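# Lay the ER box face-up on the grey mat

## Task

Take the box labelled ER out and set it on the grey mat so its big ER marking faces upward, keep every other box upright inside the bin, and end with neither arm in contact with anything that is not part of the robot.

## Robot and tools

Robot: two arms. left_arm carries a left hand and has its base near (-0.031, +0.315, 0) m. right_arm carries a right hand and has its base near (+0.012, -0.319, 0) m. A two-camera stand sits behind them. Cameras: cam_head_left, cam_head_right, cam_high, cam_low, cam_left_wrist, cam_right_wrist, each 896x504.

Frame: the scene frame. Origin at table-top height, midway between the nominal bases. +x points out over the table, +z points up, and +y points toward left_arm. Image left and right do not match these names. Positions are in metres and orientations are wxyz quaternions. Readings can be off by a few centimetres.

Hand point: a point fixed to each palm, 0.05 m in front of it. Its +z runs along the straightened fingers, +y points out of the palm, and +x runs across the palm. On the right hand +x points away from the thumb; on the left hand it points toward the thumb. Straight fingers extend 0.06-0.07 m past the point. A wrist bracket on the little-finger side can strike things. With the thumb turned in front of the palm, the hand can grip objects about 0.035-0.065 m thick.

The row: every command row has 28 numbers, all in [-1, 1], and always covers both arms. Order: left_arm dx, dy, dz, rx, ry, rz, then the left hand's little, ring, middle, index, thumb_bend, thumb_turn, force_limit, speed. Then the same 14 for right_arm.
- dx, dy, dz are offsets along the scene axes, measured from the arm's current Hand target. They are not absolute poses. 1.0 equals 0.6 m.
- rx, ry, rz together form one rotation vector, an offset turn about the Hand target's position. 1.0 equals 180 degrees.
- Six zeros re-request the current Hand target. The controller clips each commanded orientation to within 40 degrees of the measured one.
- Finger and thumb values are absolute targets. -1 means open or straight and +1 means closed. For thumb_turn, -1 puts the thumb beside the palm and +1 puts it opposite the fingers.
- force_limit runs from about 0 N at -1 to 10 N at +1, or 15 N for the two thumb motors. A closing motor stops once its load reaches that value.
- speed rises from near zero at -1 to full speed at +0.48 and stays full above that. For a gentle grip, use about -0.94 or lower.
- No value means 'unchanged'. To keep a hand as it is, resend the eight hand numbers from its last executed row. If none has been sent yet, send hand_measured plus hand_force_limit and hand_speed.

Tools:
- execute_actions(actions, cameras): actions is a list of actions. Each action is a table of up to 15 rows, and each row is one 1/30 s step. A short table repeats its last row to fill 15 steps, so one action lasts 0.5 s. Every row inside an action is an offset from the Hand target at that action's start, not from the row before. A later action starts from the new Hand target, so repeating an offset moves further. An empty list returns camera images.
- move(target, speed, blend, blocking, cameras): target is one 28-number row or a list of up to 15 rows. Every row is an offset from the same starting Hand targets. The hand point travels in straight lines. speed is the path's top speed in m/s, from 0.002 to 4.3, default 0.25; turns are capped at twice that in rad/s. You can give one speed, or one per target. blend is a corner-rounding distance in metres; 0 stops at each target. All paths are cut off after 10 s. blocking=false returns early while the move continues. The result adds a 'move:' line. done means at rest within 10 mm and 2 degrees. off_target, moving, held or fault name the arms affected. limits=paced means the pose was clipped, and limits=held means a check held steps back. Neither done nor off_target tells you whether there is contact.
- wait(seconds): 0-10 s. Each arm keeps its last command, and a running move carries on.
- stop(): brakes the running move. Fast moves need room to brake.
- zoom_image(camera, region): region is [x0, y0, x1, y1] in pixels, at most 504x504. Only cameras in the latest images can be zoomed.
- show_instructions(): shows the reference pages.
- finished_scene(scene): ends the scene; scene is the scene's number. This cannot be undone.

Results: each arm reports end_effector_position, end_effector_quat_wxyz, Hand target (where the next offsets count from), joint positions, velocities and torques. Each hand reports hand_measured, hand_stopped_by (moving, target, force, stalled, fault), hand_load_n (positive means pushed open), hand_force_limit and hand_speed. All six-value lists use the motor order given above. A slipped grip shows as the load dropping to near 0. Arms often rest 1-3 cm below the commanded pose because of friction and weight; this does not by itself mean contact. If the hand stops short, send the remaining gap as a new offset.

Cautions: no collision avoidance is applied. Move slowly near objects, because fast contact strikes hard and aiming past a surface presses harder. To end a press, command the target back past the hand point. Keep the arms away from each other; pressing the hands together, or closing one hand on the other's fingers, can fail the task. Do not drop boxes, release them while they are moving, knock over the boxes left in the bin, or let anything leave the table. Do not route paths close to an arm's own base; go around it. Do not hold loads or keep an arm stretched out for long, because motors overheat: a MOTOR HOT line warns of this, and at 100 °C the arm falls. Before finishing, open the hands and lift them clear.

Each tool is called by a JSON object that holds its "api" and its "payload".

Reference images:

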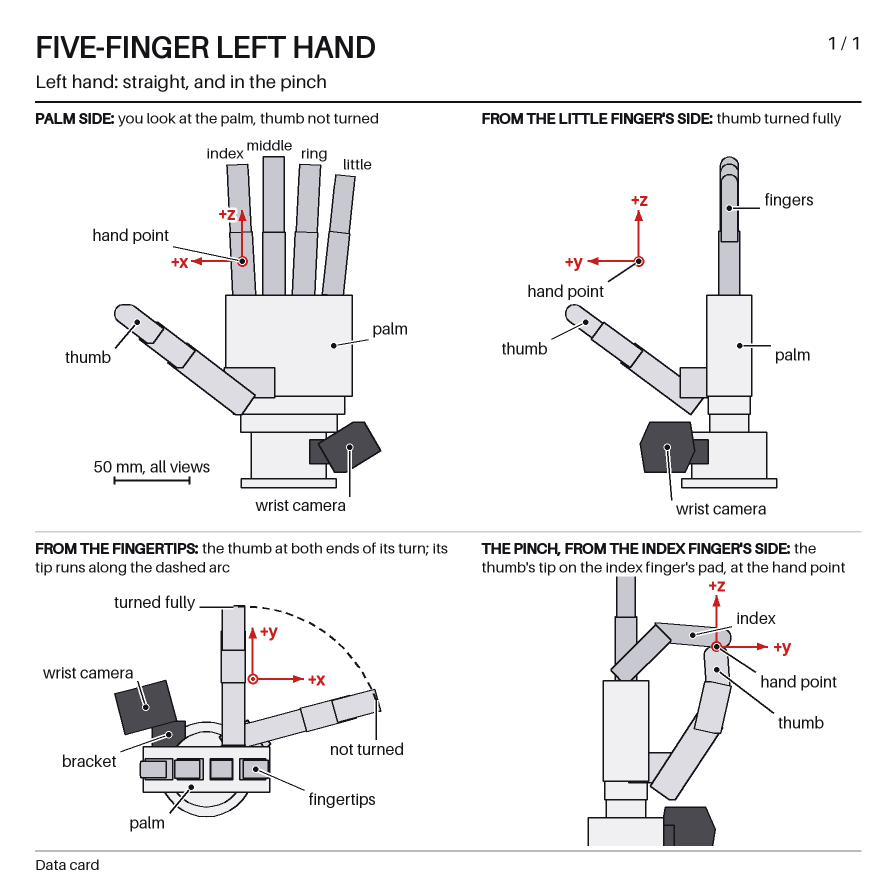

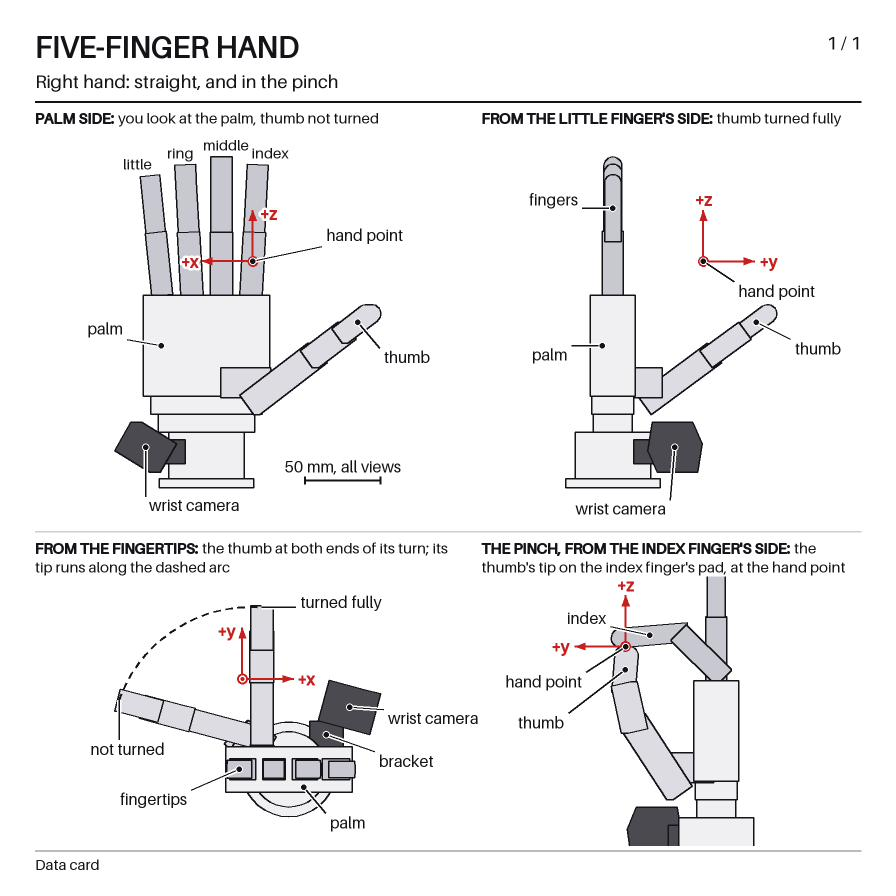

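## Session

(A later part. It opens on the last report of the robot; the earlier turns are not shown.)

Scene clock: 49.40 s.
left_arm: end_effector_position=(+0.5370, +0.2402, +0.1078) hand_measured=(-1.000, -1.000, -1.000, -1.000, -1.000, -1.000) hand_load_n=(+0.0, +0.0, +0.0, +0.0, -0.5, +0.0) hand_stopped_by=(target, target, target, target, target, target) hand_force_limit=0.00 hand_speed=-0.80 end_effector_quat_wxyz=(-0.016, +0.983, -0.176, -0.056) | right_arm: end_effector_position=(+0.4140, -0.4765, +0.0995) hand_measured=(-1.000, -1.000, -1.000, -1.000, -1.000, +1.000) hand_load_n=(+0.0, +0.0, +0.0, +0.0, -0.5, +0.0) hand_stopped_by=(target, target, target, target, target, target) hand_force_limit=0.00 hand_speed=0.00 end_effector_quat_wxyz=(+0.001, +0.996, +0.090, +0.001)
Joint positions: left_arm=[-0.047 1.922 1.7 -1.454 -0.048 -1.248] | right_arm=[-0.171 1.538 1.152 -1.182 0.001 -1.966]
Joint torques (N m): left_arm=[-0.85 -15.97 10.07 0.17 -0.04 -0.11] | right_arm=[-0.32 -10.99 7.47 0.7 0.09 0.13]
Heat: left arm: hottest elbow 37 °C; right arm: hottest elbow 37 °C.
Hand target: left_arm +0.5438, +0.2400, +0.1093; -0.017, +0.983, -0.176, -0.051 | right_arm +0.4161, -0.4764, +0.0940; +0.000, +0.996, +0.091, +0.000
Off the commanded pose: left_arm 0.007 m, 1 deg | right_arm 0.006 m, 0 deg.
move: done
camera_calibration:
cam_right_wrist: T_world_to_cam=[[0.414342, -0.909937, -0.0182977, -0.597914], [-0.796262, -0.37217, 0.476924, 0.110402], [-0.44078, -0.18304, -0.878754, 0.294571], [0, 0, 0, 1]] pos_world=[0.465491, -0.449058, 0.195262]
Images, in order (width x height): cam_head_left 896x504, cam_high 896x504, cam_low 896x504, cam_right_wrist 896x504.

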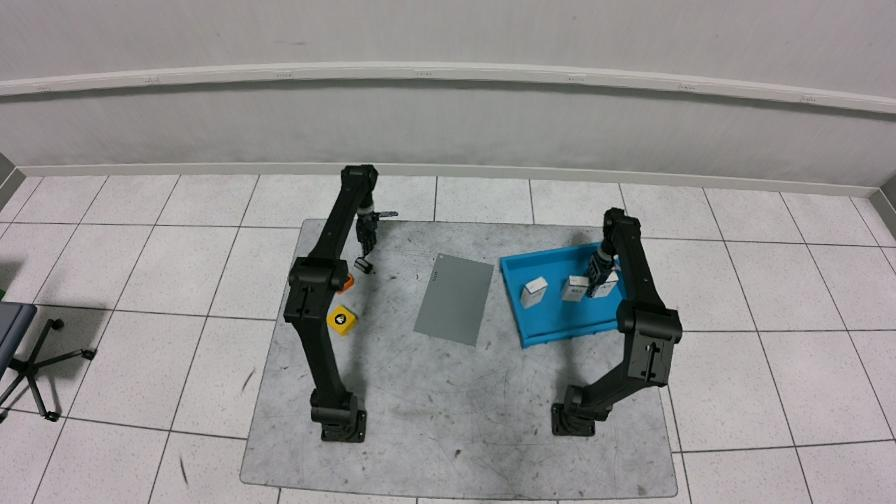

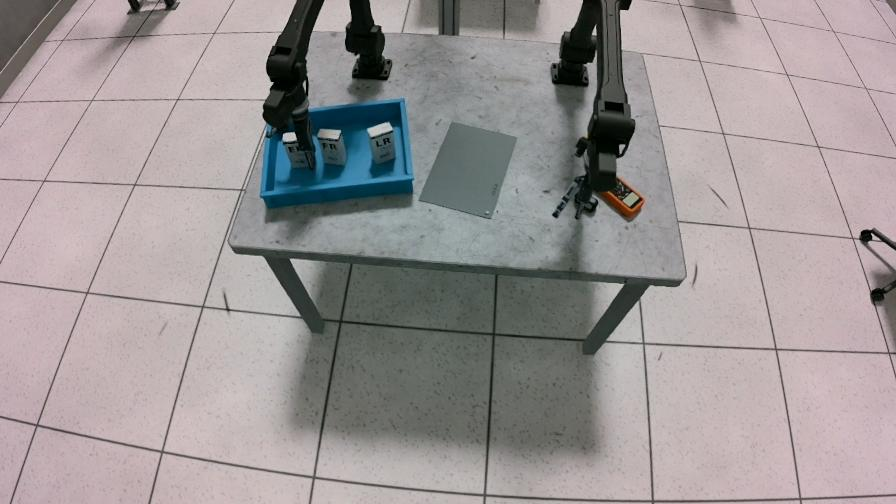

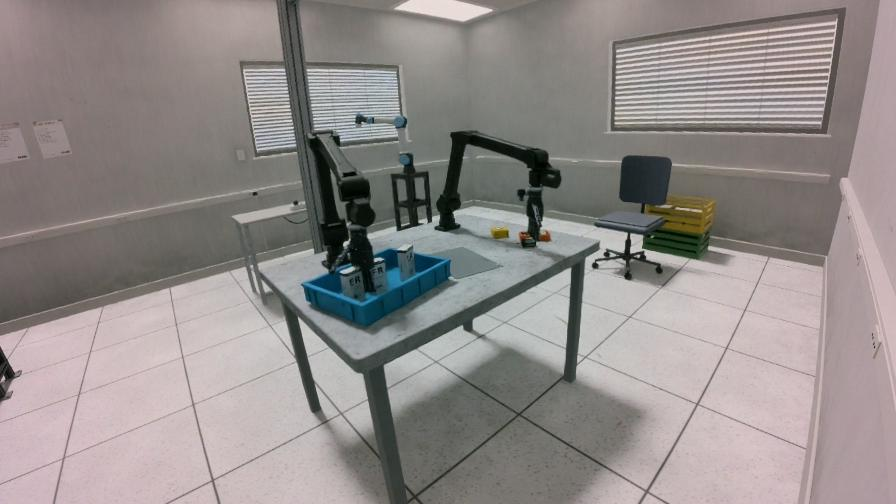

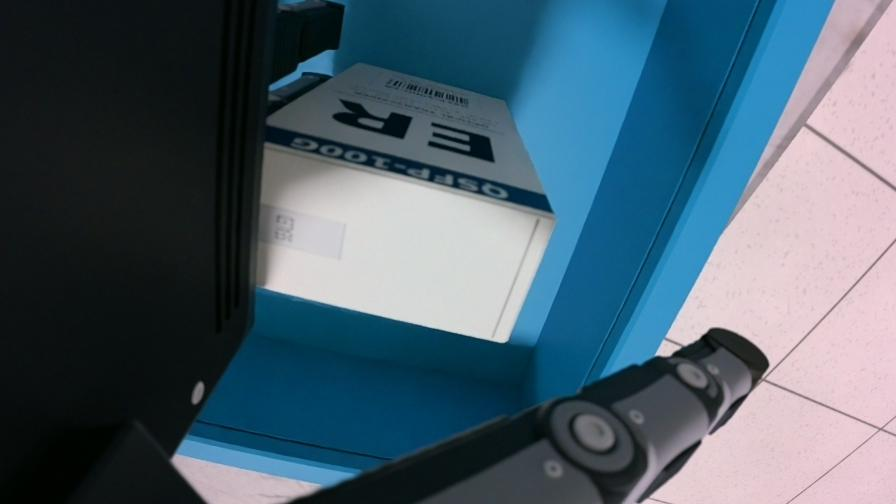

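{"api": "move", "payload": {"target": [0,0,0,0,0,0,-1,-1,-1,-1,-1,-1,0,-0.8, 0.004,-0.032,0,0,0,0,-1,-1,-1,-1,-1,1,0,0], "speed": 0.05, "cameras": ["cam_right_wrist","cam_high"]}}

{"api": "zoom_image", "payload": {"camera": "cam_high", "region": [250, 80, 430, 220]}}

Scene clock: 55.53 s.
left_arm: end_effector_position=(+0.5370, +0.2402, +0.1078) hand_measured=(-1.000, -1.000, -1.000, -1.000, -1.000, -1.000) hand_load_n=(+0.0, +0.0, +0.0, +0.0, +0.0, +0.0) hand_stopped_by=(target, target, target, target, target, target) hand_force_limit=0.00 hand_speed=-0.80 end_effector_quat_wxyz=(-0.016, +0.983, -0.176, -0.056) | right_arm: end_effector_position=(+0.4113, -0.4887, +0.0963) hand_measured=(-1.000, -1.000, -1.000, -1.000, -1.000, +1.000) hand_load_n=(+0.0, +0.0, +0.0, +0.0, +0.0, +0.5) hand_stopped_by=(target, target, target, target, target, target) hand_force_limit=0.00 hand_speed=0.00 end_effector_quat_wxyz=(-0.002, +0.996, +0.092, -0.002)
Joint positions: left_arm=[-0.047 1.922 1.7 -1.454 -0.048 -1.248] | right_arm=[-0.201 1.545 1.152 -1.182 -0.002 -2]
Joint torques (N m): left_arm=[-0.85 -15.91 10.07 0.17 -0.04 -0.11] | right_arm=[-1.2 -10.23 8.9 0.57 0.17 0.06]
Heat: left arm: hottest elbow 37 °C; right arm: hottest elbow 37 °C.
Hand target: left_arm +0.5438, +0.2400, +0.1093; -0.017, +0.983, -0.176, -0.051 | right_arm +0.4186, -0.4956, +0.0938; +0.000, +0.996, +0.091, +0.000
Off the commanded pose: left_arm 0.007 m, 1 deg | right_arm 0.010 m, 0 deg.
move: done
camera_calibration:
cam_right_wrist: T_world_to_cam=[[0.418058, -0.908089, -0.0245331, -0.607933], [-0.791529, -0.377384, 0.480691, 0.100406], [-0.445769, -0.181538, -0.876547, 0.290863], [0, 0, 0, 1]] pos_world=[0.463283, -0.461362, 0.191776]
Images, in order (width x height): cam_high 896x504, cam_right_wrist 896x504.

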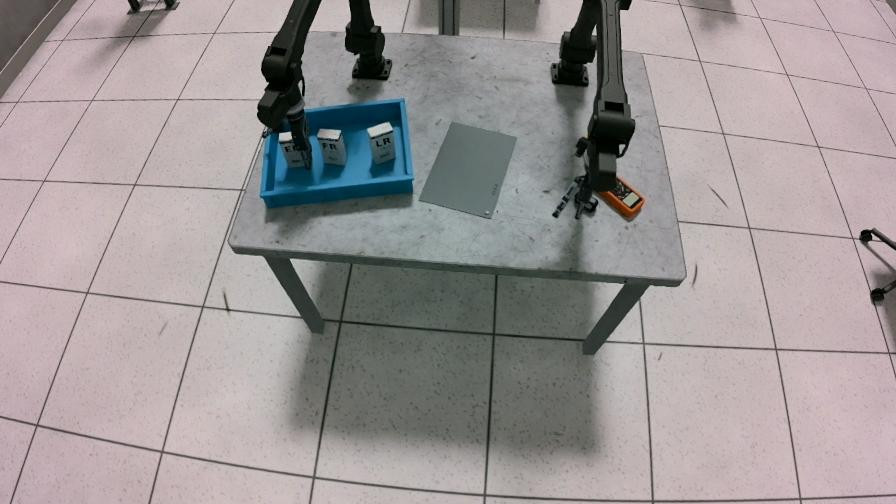

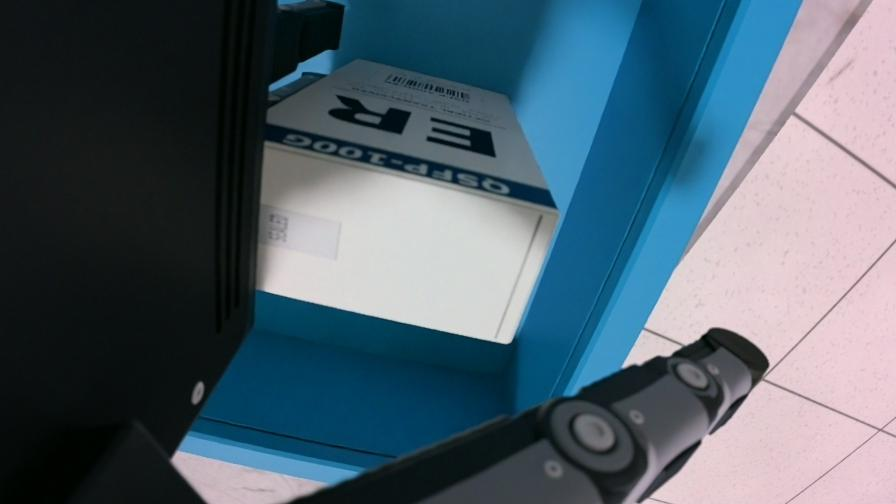

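Scaled by 2.800 from the camera's 896x504 image, which has a finer 1280x720 frame.

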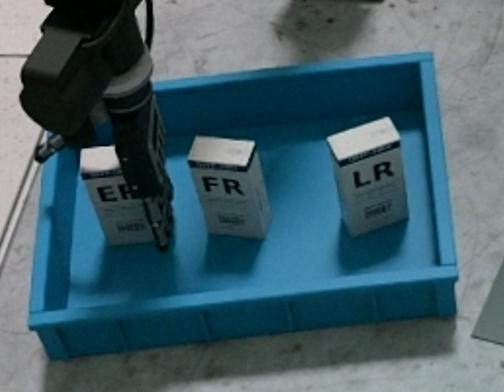

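{"api": "move", "payload": {"target": [0,0,0,0,0,0,-1,-1,-1,-1,-1,-1,0,-0.8, -0.0052,0.031,0,0,0,0,-1,-1,-1,-1,-1,1,0,0], "speed": 0.05, "cameras": ["cam_right_wrist","cam_high"]}}

{"api": "zoom_image", "payload": {"camera": "cam_high", "region": [250, 80, 430, 220]}}

Scene clock: 58.20 s.
left_arm: end_effector_position=(+0.5370, +0.2402, +0.1078) hand_measured=(-1.000, -1.000, -1.000, -1.000, -1.000, -1.000) hand_load_n=(+0.0, +0.0, +0.0, +0.0, +0.0, +0.0) hand_stopped_by=(target, target, target, target, target, target) hand_force_limit=0.00 hand_speed=-0.80 end_effector_quat_wxyz=(-0.016, +0.983, -0.176, -0.056) | right_arm: end_effector_position=(+0.4132, -0.4800, +0.0964) hand_measured=(-1.000, -1.000, -1.000, -1.000, -1.000, +1.000) hand_load_n=(+0.0, +0.0, +0.0, +0.0, -0.5, +0.0) hand_stopped_by=(target, target, target, target, target, target) hand_force_limit=0.00 hand_speed=0.00 end_effector_quat_wxyz=(-0.001, +0.996, +0.091, -0.002)
Joint positions: left_arm=[-0.047 1.922 1.7 -1.454 -0.048 -1.248] | right_arm=[-0.18 1.545 1.152 -1.182 -0.001 -1.977]
Joint torques (N m): left_arm=[-0.85 -15.97 10.07 0.17 -0.04 -0.11] | right_arm=[0.73 -11.87 7.34 0.69 0.14 0.23]
Heat: left arm: hottest elbow 37 °C; right arm: hottest elbow 37 °C.
Hand target: left_arm +0.5438, +0.2400, +0.1093; -0.017, +0.983, -0.176, -0.051 | right_arm +0.4155, -0.4771, +0.0938; +0.000, +0.996, +0.091, +0.000
Off the commanded pose: left_arm 0.007 m, 1 deg | right_arm 0.005 m, 0 deg.
move: done
camera_calibration:
cam_right_wrist: T_world_to_cam=[[0.416641, -0.908767, -0.0235206, -0.600749], [-0.791967, -0.375551, 0.481405, 0.106247], [-0.446318, -0.181945, -0.876183, 0.293381], [0, 0, 0, 1]] pos_world=[0.465382, -0.45266, 0.191778]
Images, in order (width x height): cam_high 896x504, cam_right_wrist 896x504.

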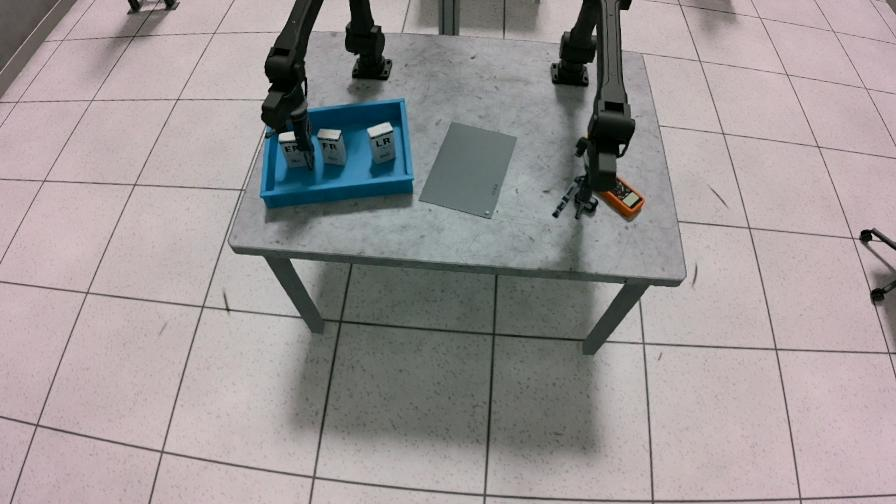

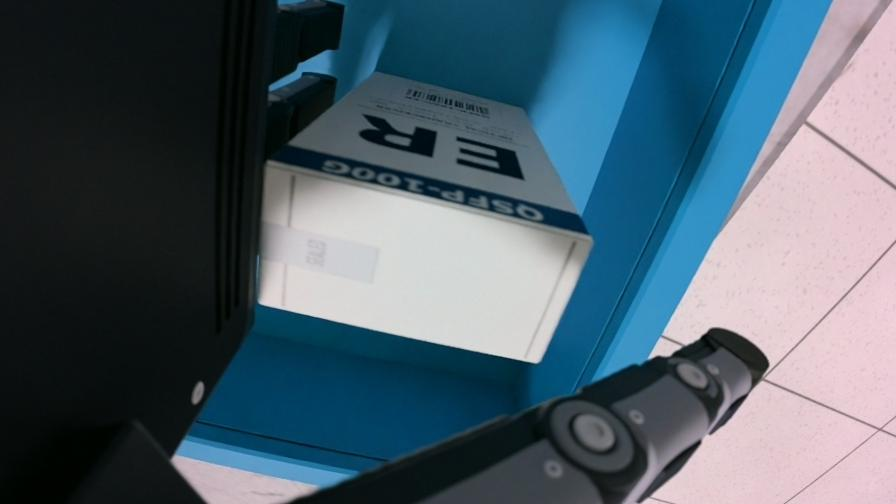

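Scaled by 2.800 from the camera's 896x504 image, which has a finer 1280x720 frame.

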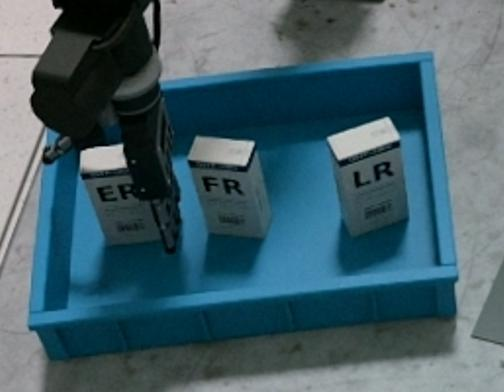

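{"api": "move", "payload": {"target": [0,0,0,0,0,0,-1,-1,-1,-1,-1,-1,0,-0.8, 0,0,-0.0263,0,0,0,-1,-1,-1,-1,-1,1,0,0], "speed": 0.05, "cameras": ["cam_right_wrist","cam_high"]}}

{"api": "zoom_image", "payload": {"camera": "cam_high", "region": [250, 80, 430, 220]}}

Scene clock: 60.30 s.
left_arm: end_effector_position=(+0.5370, +0.2402, +0.1078) hand_measured=(-1.000, -1.000, -1.000, -1.000, -1.000, -1.000) hand_load_n=(+0.0, +0.0, +0.0, +0.0, +0.0, +0.0) hand_stopped_by=(target, target, target, target, target, target) hand_force_limit=0.00 hand_speed=-0.80 end_effector_quat_wxyz=(-0.016, +0.983, -0.176, -0.056) | right_arm: end_effector_position=(+0.4138, -0.4802, +0.0853) hand_measured=(-1.000, -1.000, -1.000, -1.000, -1.000, +1.000) hand_load_n=(+0.0, +0.0, +0.0, +0.0, -0.5, +0.0) hand_stopped_by=(target, target, target, target, target, target) hand_force_limit=0.00 hand_speed=0.00 end_effector_quat_wxyz=(+0.001, +0.996, +0.091, +0.004)
Joint positions: left_arm=[-0.047 1.922 1.7 -1.454 -0.048 -1.248] | right_arm=[-0.18 1.551 1.127 -1.14 -0.001 -1.977]
Joint torques (N m): left_arm=[-0.85 -15.91 10.09 0.17 -0.04 -0.11] | right_arm=[0.32 -10.75 7.25 0.69 0.12 0.21]
Heat: left arm: hottest shoulder 37 °C; right arm: hottest elbow 37 °C.
Hand target: left_arm +0.5438, +0.2400, +0.1093; -0.017, +0.983, -0.176, -0.051 | right_arm +0.4155, -0.4771, +0.0782; +0.000, +0.996, +0.091, +0.000
Off the commanded pose: left_arm 0.007 m, 1 deg | right_arm 0.008 m, 0 deg.
move: done
camera_calibration:
cam_right_wrist: T_world_to_cam=[[0.4165, -0.908984, -0.0166111, -0.601993], [-0.797457, -0.37405, 0.473443, 0.115644], [-0.436566, -0.183942, -0.880668, 0.279336], [0, 0, 0, 1]] pos_world=[0.4649, -0.452563, 0.181251]
Images, in order (width x height): cam_high 896x504, cam_right_wrist 896x504.

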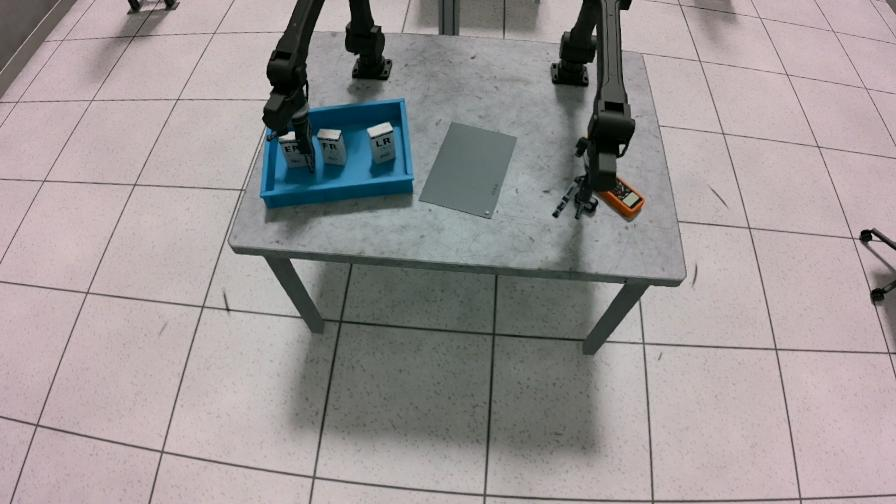

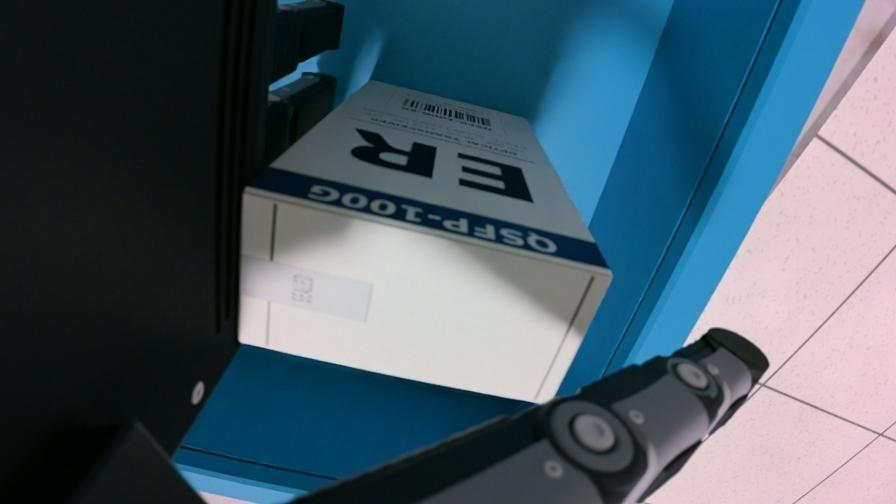

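Scaled by 2.800 from the camera's 896x504 image, which has a finer 1280x720 frame.

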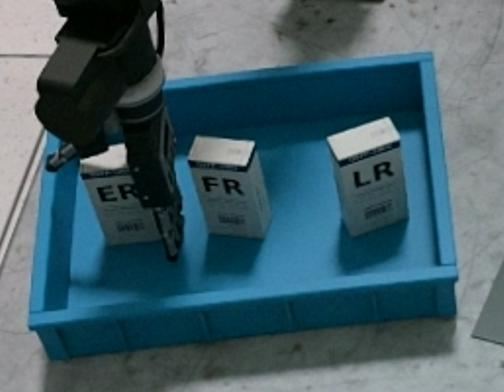

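{"api": "move", "payload": {"target": [0,0,0,0,0,0,-1,-1,-1,-1,-1,-1,0,-0.8, 0,0,0,0,0,0,-1,-1,-0.85,-0.85,0.1,1,-0.4,-0.85], "speed": 0.05, "cameras": ["cam_right_wrist","cam_high"]}}

{"api": "zoom_image", "payload": {"camera": "cam_high", "region": [250, 80, 430, 220]}}

Scene clock: 64.43 s.
left_arm: end_effector_position=(+0.5370, +0.2402, +0.1078) hand_measured=(-1.000, -1.000, -1.000, -1.000, -1.000, -1.000) hand_load_n=(+0.0, +0.0, +0.0, +0.0, +0.0, +0.0) hand_stopped_by=(target, target, target, target, target, target) hand_force_limit=0.00 hand_speed=-0.80 end_effector_quat_wxyz=(-0.016, +0.983, -0.176, -0.056) | right_arm: end_effector_position=(+0.4138, -0.4800, +0.0853) hand_measured=(-1.000, -1.000, -0.850, -0.850, -0.696, +1.000) hand_load_n=(+0.0, +0.0, +4.5, +0.5, +4.5, +0.5) hand_stopped_by=(target, target, target, target, force, target) hand_force_limit=-0.40 hand_speed=-0.85 end_effector_quat_wxyz=(+0.001, +0.996, +0.091, +0.004)
Joint positions: left_arm=[-0.047 1.922 1.7 -1.454 -0.048 -1.248] | right_arm=[-0.179 1.551 1.127 -1.14 -0.001 -1.976]
Joint torques (N m): left_arm=[-0.85 -15.97 10.07 0.16 -0.04 -0.11] | right_arm=[0.26 -10.81 7.25 0.7 0.13 0.2]
Heat: left arm: hottest elbow 38 °C; right arm: hottest elbow 37 °C.
Hand target: left_arm +0.5438, +0.2400, +0.1093; -0.017, +0.983, -0.176, -0.051 | right_arm +0.4155, -0.4770, +0.0782; +0.000, +0.996, +0.091, +0.000
Off the commanded pose: left_arm 0.007 m, 1 deg | right_arm 0.008 m, 0 deg.
move: done
camera_calibration:
cam_right_wrist: T_world_to_cam=[[0.4165, -0.908984, -0.0166111, -0.601902], [-0.797457, -0.37405, 0.473443, 0.115682], [-0.436566, -0.183942, -0.880668, 0.279354], [0, 0, 0, 1]] pos_world=[0.4649, -0.452463, 0.181251]
Images, in order (width x height): cam_high 896x504, cam_right_wrist 896x504.

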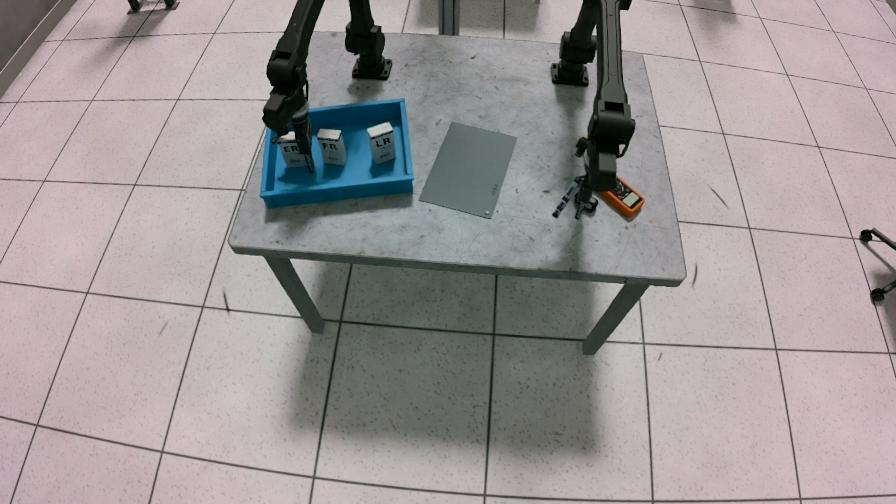

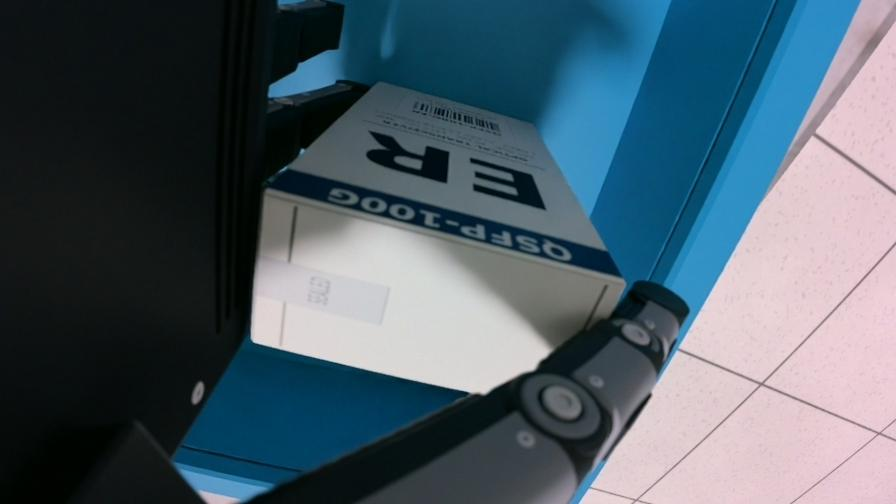

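Scaled by 2.800 from the camera's 896x504 image, which has a finer 1280x720 frame.

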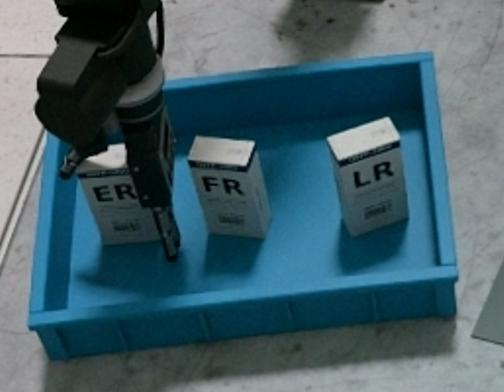

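{"api": "move", "payload": {"target": [[0,0,0,0,0,0,-1,-1,-1,-1,-1,-1,0,-0.8, 0,0,0,0,0,0,-1,-1,-1,-1,-1,1,-0.4,-0.5],[0,0,0,0,0,0,-1,-1,-1,-1,-1,-1,0,-0.8, 0,0,-0.012,0,0,0,-1,-1,-1,-1,-1,1,-0.4,-0.5]], "speed": 0.05, "cameras": ["cam_right_wrist"]}}

Scene clock: 67.70 s.
left_arm: end_effector_position=(+0.5370, +0.2402, +0.1078) hand_measured=(-1.000, -1.000, -1.000, -1.000, -1.000, -1.000) hand_load_n=(+0.0, +0.0, +0.0, +0.0, +0.0, +0.0) hand_stopped_by=(target, target, target, target, target, target) hand_force_limit=0.00 hand_speed=-0.80 end_effector_quat_wxyz=(-0.016, +0.983, -0.176, -0.056) | right_arm: end_effector_position=(+0.4139, -0.4803, +0.0782) hand_measured=(-1.000, -1.000, -1.000, -1.000, -1.000, +1.000) hand_load_n=(+0.0, +0.0, +0.0, +0.0, +0.0, +0.0) hand_stopped_by=(target, target, target, target, target, target) hand_force_limit=-0.40 hand_speed=-0.50 end_effector_quat_wxyz=(+0.001, +0.996, +0.091, +0.003)
Joint positions: left_arm=[-0.047 1.922 1.7 -1.454 -0.048 -1.248] | right_arm=[-0.179 1.559 1.117 -1.121 0.001 -1.976]
Joint torques (N m): left_arm=[-0.85 -15.97 10.09 0.16 -0.04 -0.11] | right_arm=[0.26 -10.7 7.2 0.73 0.07 0.21]
Heat: left arm: hottest elbow 38 °C; right arm: hottest elbow 37 °C.
Hand target: left_arm +0.5438, +0.2400, +0.1093; -0.017, +0.983, -0.176, -0.051 | right_arm +0.4156, -0.4770, +0.0710; +0.000, +0.996, +0.091, +0.001
Off the commanded pose: left_arm 0.007 m, 1 deg | right_arm 0.008 m, 0 deg.
move: done
camera_calibration:
cam_right_wrist: T_world_to_cam=[[0.416549, -0.908978, -0.0157075, -0.602331], [-0.797321, -0.373573, 0.474049, 0.119131], [-0.436768, -0.18494, -0.880359, 0.272716], [0, 0, 0, 1]] pos_world=[0.464999, -0.452565, 0.174153]
Images, in order (width x height): cam_right_wrist 896x504.

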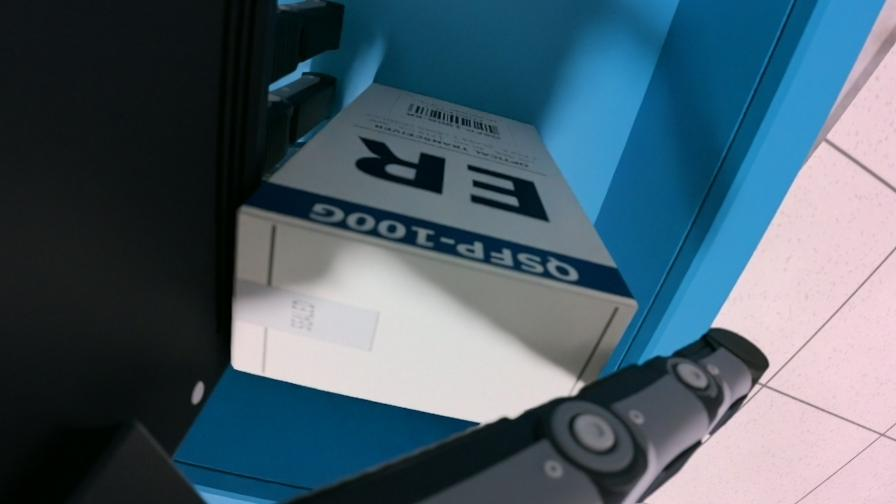

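{"api": "move", "payload": {"target": [0,0,0,0,0,0,-1,-1,-1,-1,-1,-1,0,-0.8, 0,0,0,0,0,0,-1,-1,-1,-1,0.1,1,-0.4,-0.85], "speed": 0.05, "cameras": ["cam_right_wrist","cam_high"]}}

{"api": "zoom_image", "payload": {"camera": "cam_high", "region": [250, 80, 430, 220]}}

Scene clock: 70.47 s.
left_arm: end_effector_position=(+0.5370, +0.2402, +0.1078) hand_measured=(-1.000, -1.000, -1.000, -1.000, -1.000, -1.000) hand_load_n=(+0.0, +0.0, +0.0, +0.0, -0.5, +0.0) hand_stopped_by=(target, target, target, target, target, target) hand_force_limit=0.00 hand_speed=-0.80 end_effector_quat_wxyz=(-0.016, +0.983, -0.176, -0.056) | right_arm: end_effector_position=(+0.4146, -0.4814, +0.0785) hand_measured=(-1.000, -1.000, -1.000, -1.000, -0.766, +1.000) hand_load_n=(+0.0, +0.0, +0.0, +0.0, +4.5, +0.5) hand_stopped_by=(target, target, target, target, force, target) hand_force_limit=-0.40 hand_speed=-0.85 end_effector_quat_wxyz=(+0.004, +0.996, +0.091, +0.004)
Joint positions: left_arm=[-0.047 1.922 1.7 -1.454 -0.048 -1.248] | right_arm=[-0.179 1.559 1.117 -1.118 0.005 -1.976]
Joint torques (N m): left_arm=[-0.85 -15.97 10.09 0.18 -0.04 -0.11] | right_arm=[0.26 -10.81 7.2 0.59 -0.11 0.2]
Heat: left arm: hottest elbow 38 °C; right arm: hottest elbow 37 °C.
Hand target: left_arm +0.5438, +0.2400, +0.1093; -0.017, +0.983, -0.176, -0.051 | right_arm +0.4156, -0.4770, +0.0710; +0.000, +0.996, +0.091, +0.001
Off the commanded pose: left_arm 0.007 m, 1 deg | right_arm 0.009 m, 1 deg.
move: done
camera_calibration:
cam_right_wrist: T_world_to_cam=[[0.416148, -0.909246, -0.00962047, -0.604086], [-0.798562, -0.370508, 0.474366, 0.121074], [-0.43488, -0.189724, -0.880275, 0.270025], [0, 0, 0, 1]] pos_world=[0.465503, -0.453174, 0.174452]
Images, in order (width x height): cam_high 896x504, cam_right_wrist 896x504.

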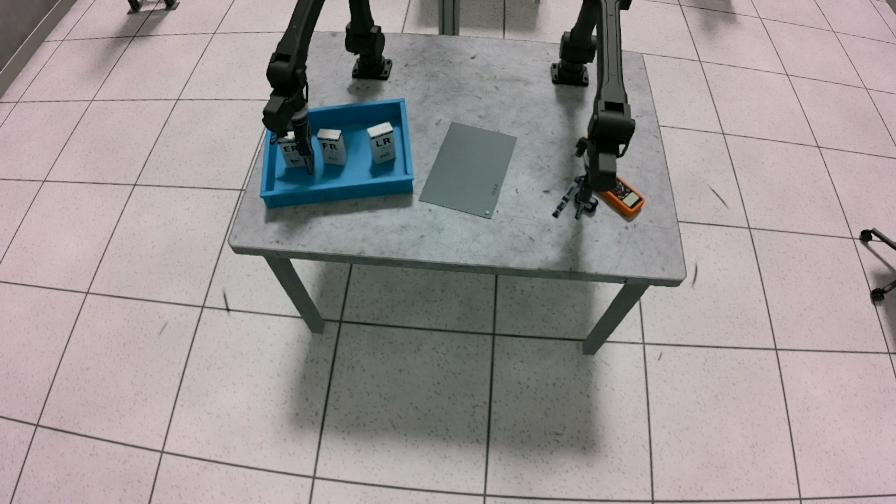

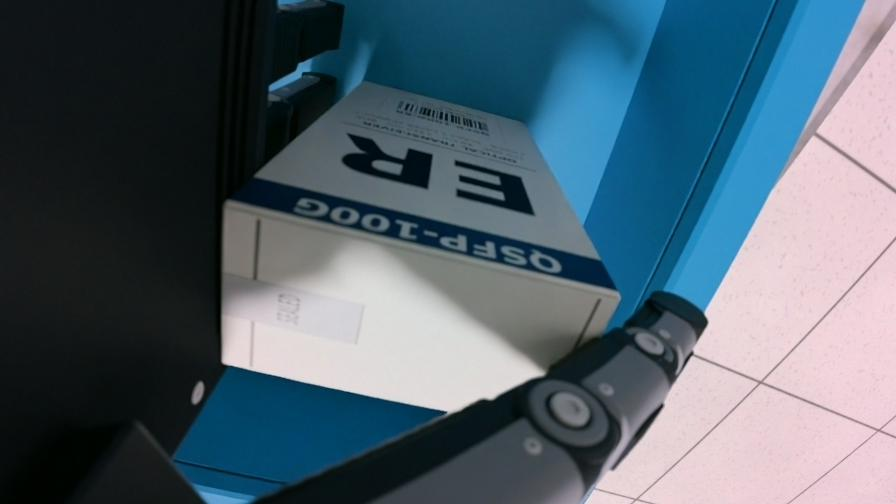

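Scaled by 2.800 from the camera's 896x504 image, which has a finer 1280x720 frame.

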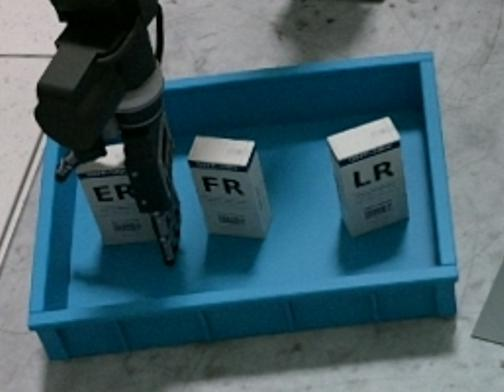

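{"api": "move", "payload": {"target": [0,0,0,0,0,0,-1,-1,-1,-1,-1,-1,0,-0.8, 0,0,0,0,0,0,-1,-1,-0.8,-0.8,0.1,1,-0.4,-0.85], "speed": 0.05, "cameras": ["cam_right_wrist","cam_high"]}}

{"api": "zoom_image", "payload": {"camera": "cam_high", "region": [250, 80, 430, 220]}}

Scene clock: 71.77 s.
left_arm: end_effector_position=(+0.5370, +0.2402, +0.1078) hand_measured=(-1.000, -1.000, -1.000, -1.000, -1.000, -1.000) hand_load_n=(+0.0, +0.0, +0.0, +0.0, +0.0, +0.0) hand_stopped_by=(target, target, target, target, target, target) hand_force_limit=0.00 hand_speed=-0.80 end_effector_quat_wxyz=(-0.016, +0.983, -0.176, -0.056) | right_arm: end_effector_position=(+0.4146, -0.4812, +0.0785) hand_measured=(-1.000, -1.000, -0.904, -0.890, -0.768, +1.000) hand_load_n=(+0.0, +0.0, +1.0, +4.0, +5.5, +0.0) hand_stopped_by=(target, target, force, force, force, target) hand_force_limit=-0.40 hand_speed=-0.85 end_effector_quat_wxyz=(+0.004, +0.996, +0.090, +0.004)
Joint positions: left_arm=[-0.047 1.922 1.7 -1.454 -0.048 -1.248] | right_arm=[-0.179 1.559 1.117 -1.118 0.004 -1.976]
Joint torques (N m): left_arm=[-0.85 -15.97 10.09 0.16 -0.04 -0.11] | right_arm=[0.26 -10.81 7.21 0.58 -0.06 0.2]
Heat: left arm: hottest elbow 38 °C; right arm: hottest elbow 37 °C.
Hand target: left_arm +0.5438, +0.2400, +0.1093; -0.017, +0.983, -0.176, -0.051 | right_arm +0.4156, -0.4770, +0.0710; +0.000, +0.996, +0.091, +0.001
Off the commanded pose: left_arm 0.007 m, 1 deg | right_arm 0.009 m, 1 deg.
move: done
camera_calibration:
cam_right_wrist: T_world_to_cam=[[0.415782, -0.909403, -0.0105942, -0.603724], [-0.798806, -0.370736, 0.473776, 0.121274], [-0.434781, -0.188525, -0.880581, 0.270506], [0, 0, 0, 1]] pos_world=[0.465503, -0.453071, 0.17435]
Images, in order (width x height): cam_high 896x504, cam_right_wrist 896x504.

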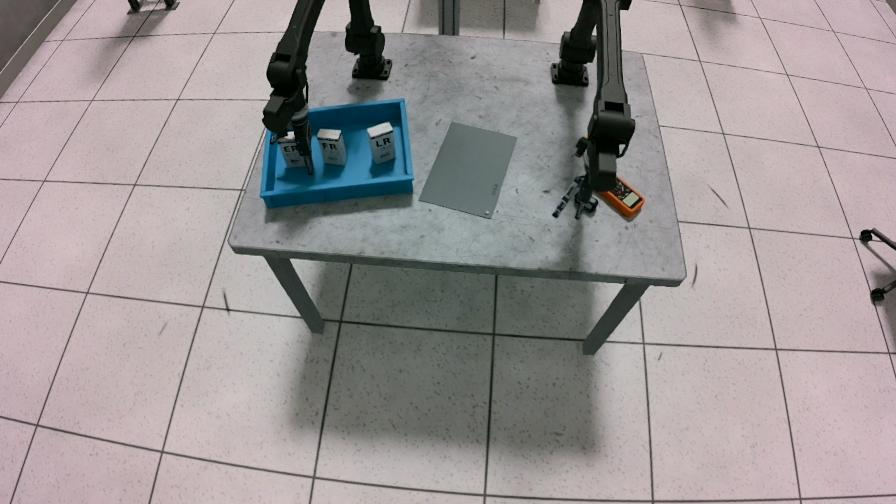

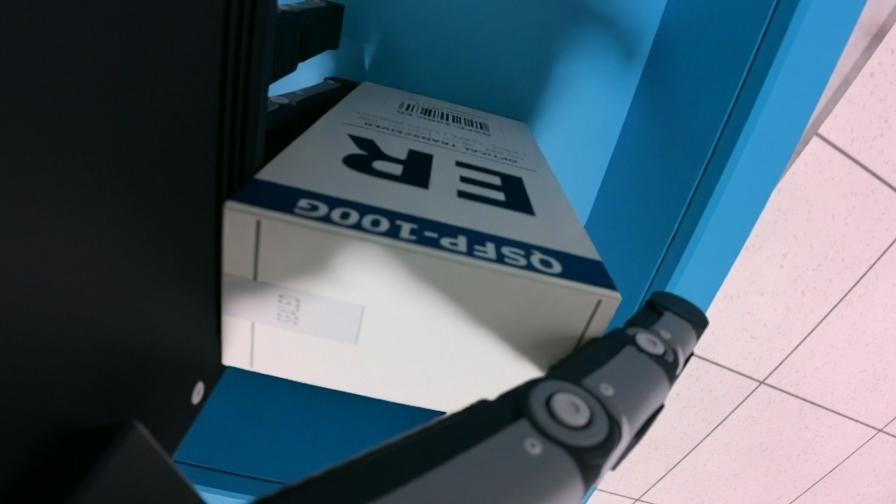

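Scaled by 2.800 from the camera's 896x504 image, which has a finer 1280x720 frame.

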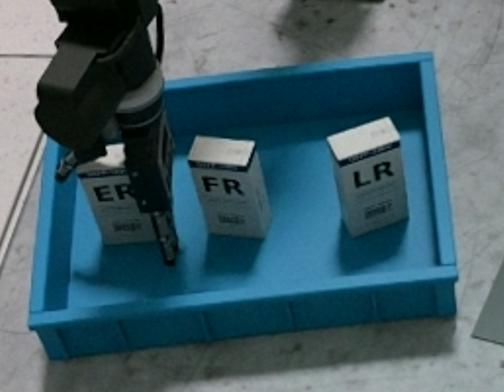

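{"api": "move", "payload": {"target": [0,0,0,0,0,0,-1,-1,-1,-1,-1,-1,0,-0.8, 0,0,0.06,0,0,0,-1,-1,-0.8,-0.8,0.1,1,-0.4,-0.85], "speed": 0.06, "cameras": ["cam_right_wrist","cam_high","cam_low"]}}

{"api": "zoom_image", "payload": {"camera": "cam_high", "region": [250, 80, 430, 220]}}

{"api": "zoom_image", "payload": {"camera": "cam_low", "region": [270, 180, 480, 340]}}

Scene clock: 73.53 s.
left_arm: end_effector_position=(+0.5370, +0.2402, +0.1078) hand_measured=(-1.000, -1.000, -1.000, -1.000, -1.000, -1.000) hand_load_n=(+0.0, +0.0, +0.0, +0.0, -0.5, +0.0) hand_stopped_by=(target, target, target, target, target, target) hand_force_limit=0.00 hand_speed=-0.80 end_effector_quat_wxyz=(-0.016, +0.983, -0.176, -0.056) | right_arm: end_effector_position=(+0.3963, -0.4764, +0.0848) hand_measured=(-1.000, -1.000, -0.904, -0.890, -0.766, +1.000) hand_load_n=(+0.0, +0.0, +0.0, +0.0, +0.0, +0.0) hand_stopped_by=(target, target, force, force, force, target) hand_force_limit=-0.40 hand_speed=-0.85 end_effector_quat_wxyz=(-0.007, +0.996, +0.090, -0.025)
Joint positions: left_arm=[-0.047 1.922 1.7 -1.454 -0.048 -1.248] | right_arm=[-0.179 1.547 1.12 -1.195 0.001 -1.976]
Joint torques (N m): left_arm=[-0.91 -15.91 10.07 0.18 -0.04 -0.11] | right_arm=[0.21 -13.27 10.96 -0.25 0.04 0.2]
Heat: left arm: hottest elbow 38 °C; right arm: hottest elbow 37 °C.
Hand target: left_arm +0.5438, +0.2400, +0.1093; -0.017, +0.983, -0.176, -0.051 | right_arm +0.4155, -0.4769, +0.1069; +0.000, +0.996, +0.091, +0.001
Off the commanded pose: left_arm 0.007 m, 1 deg | right_arm 0.029 m, 3 deg.
move: off_target (right_arm)
camera_calibration:
cam_right_wrist: T_world_to_cam=[[0.413884, -0.908905, -0.0509159, -0.58735], [-0.769032, -0.379024, 0.514714, 0.0861977], [-0.487124, -0.173876, -0.855849, 0.294636], [0, 0, 0, 1]] pos_world=[0.452908, -0.449944, 0.177891]
Images, in order (width x height): cam_high 896x504, cam_low 896x504, cam_right_wrist 896x504.

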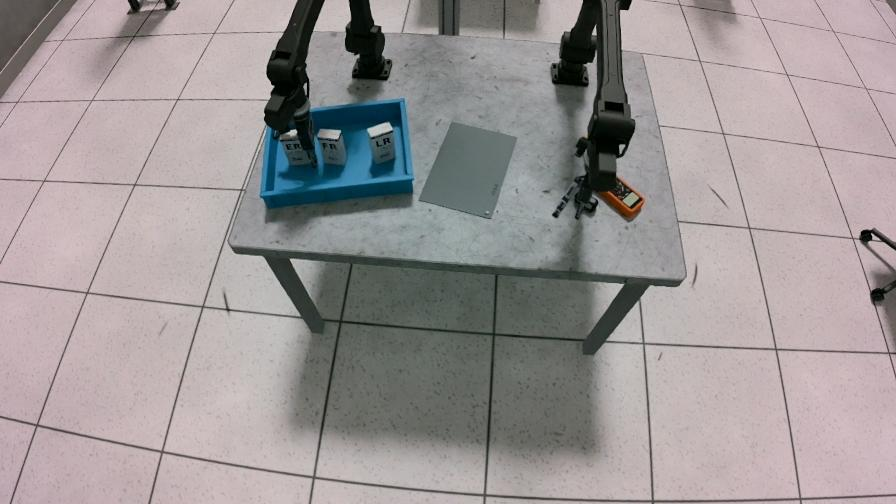

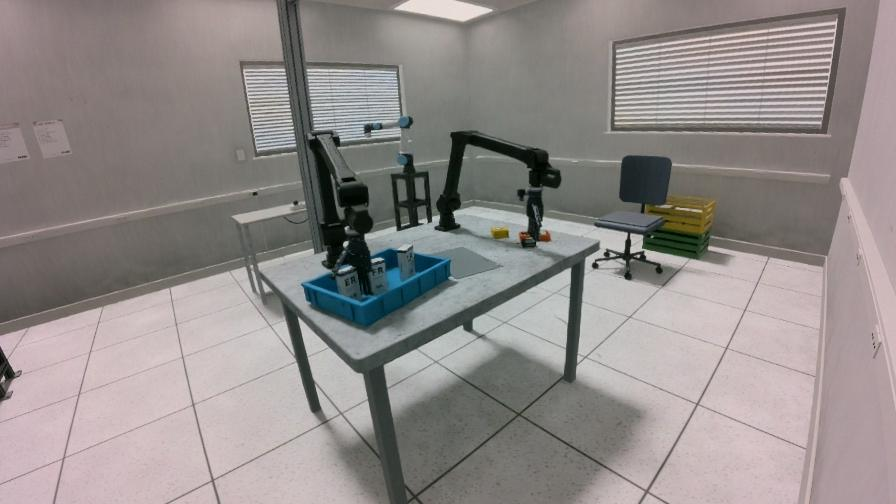

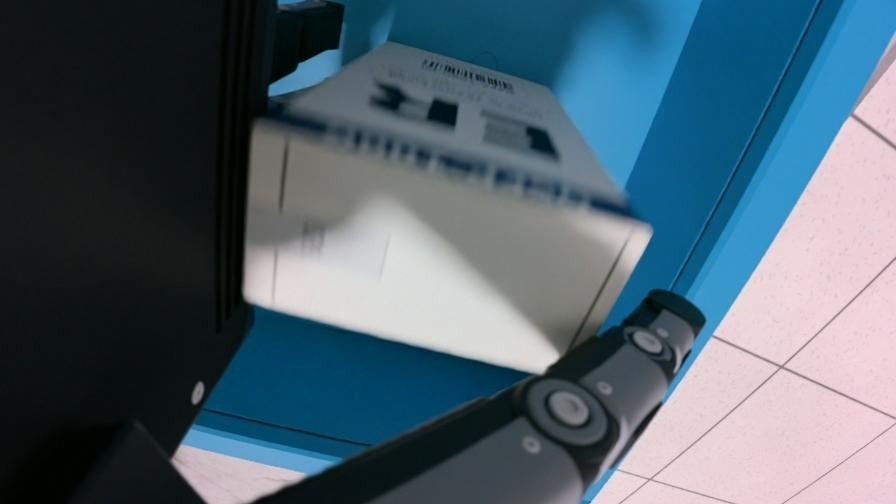

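Scaled by 2.800 from the camera's 896x504 image, which has a finer 1280x720 frame.

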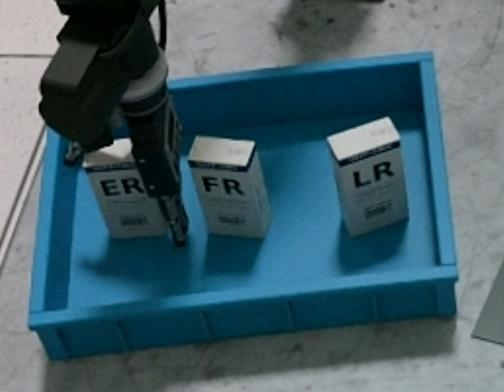

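Scaled by 2.400 from the camera's 896x504 image, which has a finer 1280x720 frame.

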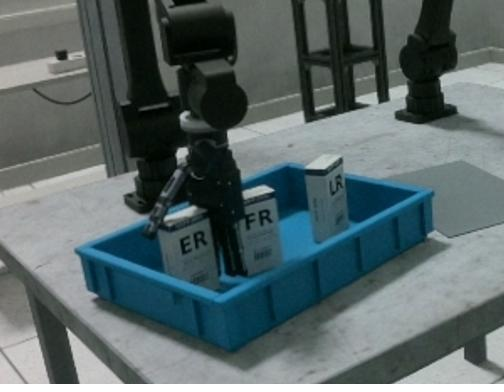

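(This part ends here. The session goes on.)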